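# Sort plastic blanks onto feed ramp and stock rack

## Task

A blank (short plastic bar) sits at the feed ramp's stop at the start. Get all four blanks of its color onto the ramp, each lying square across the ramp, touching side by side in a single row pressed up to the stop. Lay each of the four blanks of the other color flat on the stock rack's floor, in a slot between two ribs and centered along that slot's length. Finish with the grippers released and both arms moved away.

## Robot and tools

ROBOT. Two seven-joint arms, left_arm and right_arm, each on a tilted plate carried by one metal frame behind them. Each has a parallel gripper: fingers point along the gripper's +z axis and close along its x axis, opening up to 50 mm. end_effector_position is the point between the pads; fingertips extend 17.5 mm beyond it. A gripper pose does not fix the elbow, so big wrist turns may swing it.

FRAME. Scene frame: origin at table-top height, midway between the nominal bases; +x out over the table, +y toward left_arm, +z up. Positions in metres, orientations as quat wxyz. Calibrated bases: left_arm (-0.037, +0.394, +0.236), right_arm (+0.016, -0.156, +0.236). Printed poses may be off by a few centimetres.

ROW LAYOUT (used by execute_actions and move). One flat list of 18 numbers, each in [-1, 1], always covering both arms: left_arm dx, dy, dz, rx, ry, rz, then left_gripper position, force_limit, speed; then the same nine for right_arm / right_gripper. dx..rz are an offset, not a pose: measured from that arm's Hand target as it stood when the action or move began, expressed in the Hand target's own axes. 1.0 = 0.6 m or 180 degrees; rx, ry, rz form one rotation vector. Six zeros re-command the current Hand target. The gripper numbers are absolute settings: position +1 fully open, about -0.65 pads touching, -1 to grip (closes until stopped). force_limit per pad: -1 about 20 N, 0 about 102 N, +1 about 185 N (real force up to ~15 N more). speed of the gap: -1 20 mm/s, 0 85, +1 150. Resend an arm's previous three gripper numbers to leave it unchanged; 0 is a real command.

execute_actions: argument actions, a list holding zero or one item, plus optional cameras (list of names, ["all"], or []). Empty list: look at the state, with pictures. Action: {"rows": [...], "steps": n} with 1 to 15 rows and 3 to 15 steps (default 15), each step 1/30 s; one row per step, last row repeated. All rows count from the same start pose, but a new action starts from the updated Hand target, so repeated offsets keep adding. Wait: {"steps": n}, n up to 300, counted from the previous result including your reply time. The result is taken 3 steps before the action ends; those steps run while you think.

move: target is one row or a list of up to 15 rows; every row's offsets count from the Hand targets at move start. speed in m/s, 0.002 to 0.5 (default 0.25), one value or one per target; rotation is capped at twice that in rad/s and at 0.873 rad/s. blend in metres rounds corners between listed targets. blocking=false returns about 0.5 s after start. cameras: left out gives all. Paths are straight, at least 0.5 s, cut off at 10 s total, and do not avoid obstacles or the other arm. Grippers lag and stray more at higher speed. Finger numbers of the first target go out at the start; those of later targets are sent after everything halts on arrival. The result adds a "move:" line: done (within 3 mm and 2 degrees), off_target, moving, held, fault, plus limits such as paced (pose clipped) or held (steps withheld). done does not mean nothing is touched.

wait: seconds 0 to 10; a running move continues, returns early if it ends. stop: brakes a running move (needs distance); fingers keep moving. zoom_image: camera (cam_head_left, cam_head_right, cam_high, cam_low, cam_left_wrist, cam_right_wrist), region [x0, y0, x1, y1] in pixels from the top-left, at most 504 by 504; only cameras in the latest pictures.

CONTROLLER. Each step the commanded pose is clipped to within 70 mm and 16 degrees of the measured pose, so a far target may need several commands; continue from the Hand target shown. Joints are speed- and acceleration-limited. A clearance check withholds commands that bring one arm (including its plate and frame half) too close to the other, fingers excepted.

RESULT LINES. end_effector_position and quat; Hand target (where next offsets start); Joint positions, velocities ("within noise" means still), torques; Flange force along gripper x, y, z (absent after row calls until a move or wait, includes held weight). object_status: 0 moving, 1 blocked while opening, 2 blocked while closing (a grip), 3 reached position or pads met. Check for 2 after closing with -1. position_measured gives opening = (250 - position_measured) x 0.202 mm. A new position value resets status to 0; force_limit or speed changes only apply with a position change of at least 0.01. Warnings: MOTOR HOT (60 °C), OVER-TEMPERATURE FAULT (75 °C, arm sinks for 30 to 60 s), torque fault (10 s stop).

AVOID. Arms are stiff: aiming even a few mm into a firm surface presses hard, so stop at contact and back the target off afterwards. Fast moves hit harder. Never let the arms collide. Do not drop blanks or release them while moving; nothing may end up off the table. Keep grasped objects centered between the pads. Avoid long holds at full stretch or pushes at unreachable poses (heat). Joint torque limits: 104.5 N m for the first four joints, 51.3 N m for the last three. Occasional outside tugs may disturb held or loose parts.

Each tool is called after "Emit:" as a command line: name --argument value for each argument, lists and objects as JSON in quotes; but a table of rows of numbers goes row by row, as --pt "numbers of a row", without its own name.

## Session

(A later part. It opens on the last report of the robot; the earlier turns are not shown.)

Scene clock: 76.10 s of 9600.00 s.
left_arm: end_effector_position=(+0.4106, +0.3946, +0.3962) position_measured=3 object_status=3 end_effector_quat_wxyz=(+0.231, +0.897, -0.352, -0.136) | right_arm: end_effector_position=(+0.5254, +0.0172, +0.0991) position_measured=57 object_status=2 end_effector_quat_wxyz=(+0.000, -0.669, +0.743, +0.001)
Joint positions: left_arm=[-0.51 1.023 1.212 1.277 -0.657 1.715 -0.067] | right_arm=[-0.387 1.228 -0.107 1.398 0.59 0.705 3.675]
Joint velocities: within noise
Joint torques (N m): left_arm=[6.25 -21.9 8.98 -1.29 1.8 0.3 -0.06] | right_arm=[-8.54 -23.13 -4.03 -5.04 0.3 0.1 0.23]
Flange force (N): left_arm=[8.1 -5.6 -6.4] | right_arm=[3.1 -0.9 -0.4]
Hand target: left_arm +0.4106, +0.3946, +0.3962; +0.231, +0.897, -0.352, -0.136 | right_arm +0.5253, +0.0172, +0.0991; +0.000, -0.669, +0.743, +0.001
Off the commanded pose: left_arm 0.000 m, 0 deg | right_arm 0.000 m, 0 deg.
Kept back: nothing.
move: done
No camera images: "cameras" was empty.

Emit:
move --pt "0 0 0 0 0 0 1 -0.5 0 0 0 0.001 0 0 0 -1 -0.6 -0.8" --pt "0 0 0 0 0 0 1 -0.5 0 0 0 0.001 0 0 0 0.78 -0.6 -1" --pt "0 0 0 0 0 0 1 -0.5 0 0 0 -0.045 0 0 0 0.78 -0.6 -1" --pt "0 0 0 0 0 0 1 -0.5 0 0 0 -0.2 0 0 0 0.78 -0.6 -1" --speed '[0.03,0.1,0.08,0.2]' --blend '[0,0,0.005,0]' --cameras '["cam_right_wrist","cam_low","cam_high"]'

Emit:
zoom_image --camera "cam_low" --region '[420, 160, 620, 270]'

Scene clock: 79.47 s of 9600.00 s.
left_arm: end_effector_position=(+0.4106, +0.3946, +0.3962) position_measured=3 object_status=3 end_effector_quat_wxyz=(+0.231, +0.897, -0.352, -0.136) | right_arm: end_effector_position=(+0.5254, +0.0170, +0.2190) position_measured=36 object_status=3 end_effector_quat_wxyz=(+0.000, -0.669, +0.743, +0.001)
Joint positions: left_arm=[-0.51 1.023 1.212 1.277 -0.657 1.715 -0.067] | right_arm=[-0.412 1.02 -0.165 1.414 0.519 0.905 3.721]
Joint velocities: within noise
Joint torques (N m): left_arm=[6.28 -21.78 8.98 -1.3 1.83 0.3 -0.09] | right_arm=[-8.25 -21.96 -4.17 -6.35 0.4 0.07 0.15]
Flange force (N): left_arm=[7.9 -5.4 -6.4] | right_arm=[3.3 -0.8 -1.1]
Hand target: left_arm +0.4106, +0.3946, +0.3962; +0.231, +0.897, -0.352, -0.136 | right_arm +0.5254, +0.0170, +0.2191; +0.000, -0.669, +0.743, +0.001
Off the commanded pose: left_arm 0.000 m, 0 deg | right_arm 0.000 m, 0 deg.
Kept back: nothing.
move: done
camera_calibration:
cam_right_wrist: T_world_to_cam=[[-0.0829477, -0.99644, 0.0150872, 0.0568711], [-0.995945, 0.0834167, 0.0336936, 0.566086], [-0.0348322, -0.0122313, -0.999318, 0.405251], [0, 0, 0, 1]] pos_world=[0.582624, 0.0144043, 0.385043]
Images, in order (width x height): cam_high 896x504, cam_low 896x504, cam_right_wrist 896x504.

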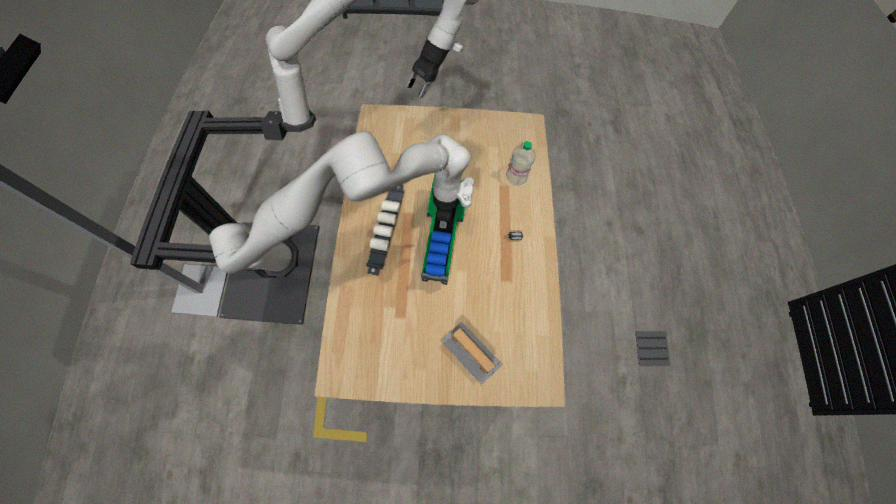

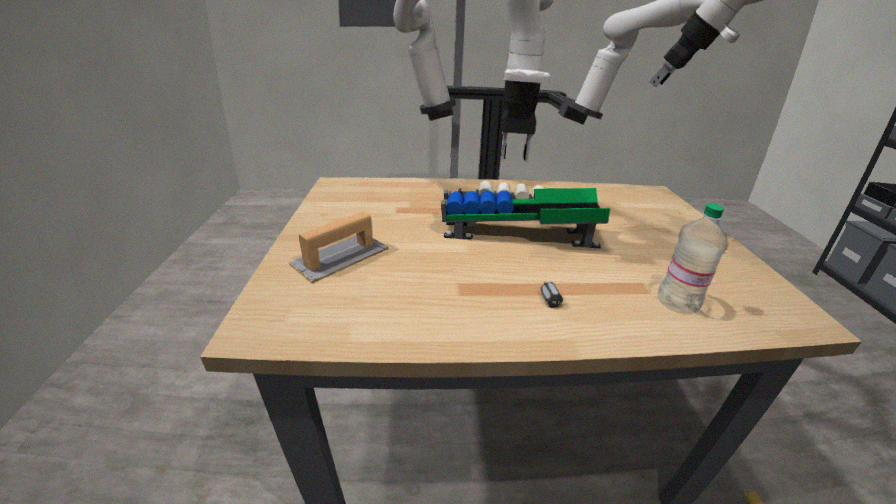

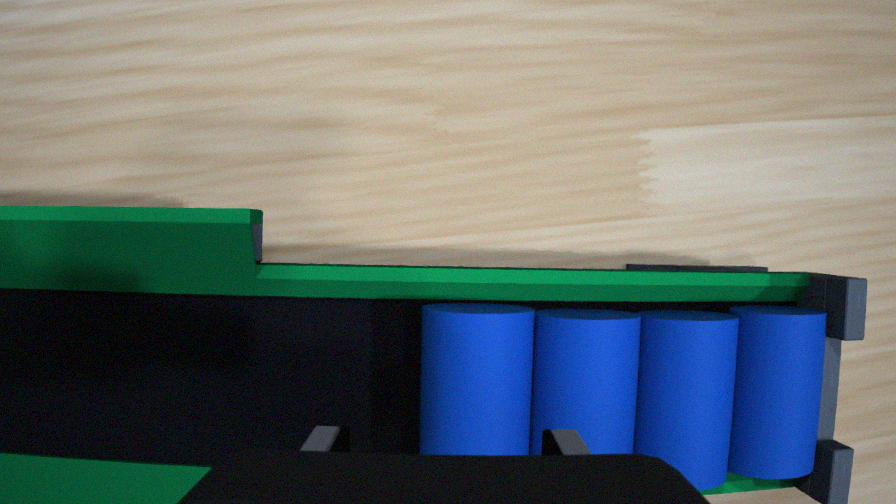

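Scaled by 2.520 from the camera's 896x504 image, which has a finer 1280x720 frame.

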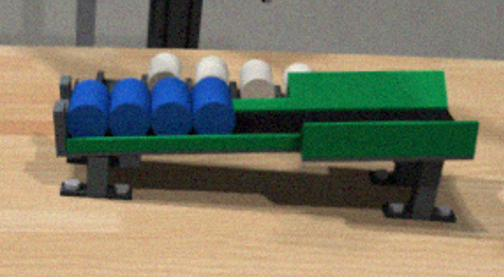

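Emit:
move --target '[0,0,0,0,0,0,1,-0.5,0,-0.0517,0.4755,0.03,0,0,0.0122,0.78,-0.6,-1]' --speed 0.3 --cameras '["cam_right_wrist"]'

Emit:
zoom_image --camera "cam_right_wrist" --region '[200, 50, 700, 400]'

Scene clock: 81.23 s of 9600.00 s.
left_arm: end_effector_position=(+0.4106, +0.3946, +0.3962) position_measured=3 object_status=3 end_effector_quat_wxyz=(+0.231, +0.897, -0.352, -0.136) | right_arm: end_effector_position=(+0.2450, +0.0779, +0.2014) position_measured=36 object_status=3 end_effector_quat_wxyz=(+0.000, -0.654, +0.756, +0.001)
Joint positions: left_arm=[-0.51 1.023 1.212 1.277 -0.657 1.715 -0.067] | right_arm=[-0.948 0.927 -0.072 2.078 0.582 0.43 2.991]
Joint velocities: left_arm=[within noise] | right_arm=[-0.009 0 0.006 0.003 0.002 -0.006 -0.01]
Joint torques (N m): left_arm=[6.3 -21.88 9.01 -1.23 1.74 0.3 -0.03] | right_arm=[-5.04 -15.97 -2.93 -3.29 0.5 0.16 0.37]
Flange force (N): left_arm=[8.1 -5.7 -6.7] | right_arm=[2.5 -2.5 -1.1]
Hand target: left_arm +0.4106, +0.3946, +0.3962; +0.231, +0.897, -0.352, -0.136 | right_arm +0.2450, +0.0779, +0.2014; +0.000, -0.654, +0.756, +0.001
Off the commanded pose: left_arm 0.000 m, 0 deg | right_arm 0.000 m, 0 deg.
Kept back: nothing.
move: done
camera_calibration:
cam_right_wrist: T_world_to_cam=[[-0.121085, -0.992526, 0.0151786, 0.103563], [-0.992002, 0.121542, 0.0340484, 0.278357], [-0.0356387, -0.0109344, -0.999305, 0.378756], [0, 0, 0, 1]] pos_world=[0.302169, 0.0730985, 0.367443]
Images, in order (width x height): cam_right_wrist 896x504.

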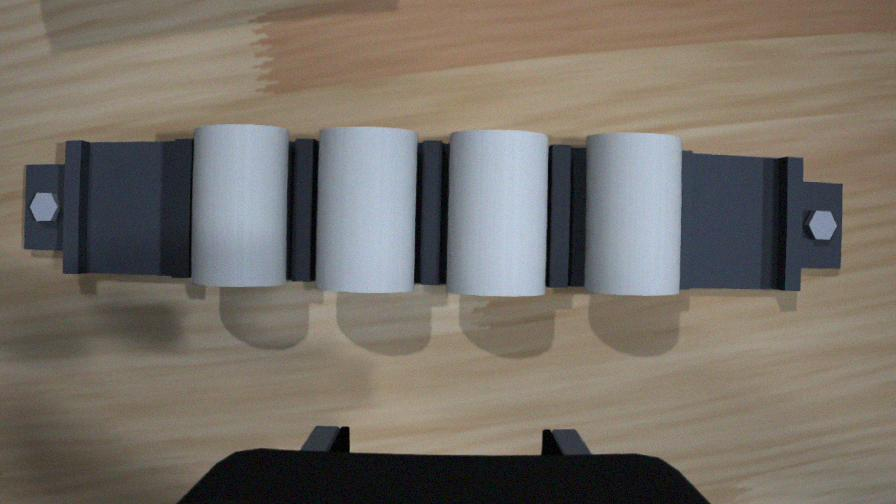

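Scaled by 1.008 from the camera's 896x504 image, which has a finer 1280x720 frame.

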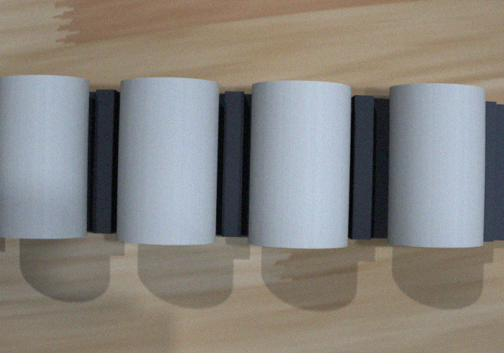

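Emit:
finished_scene --scene 2

The scene is finished: the task was done.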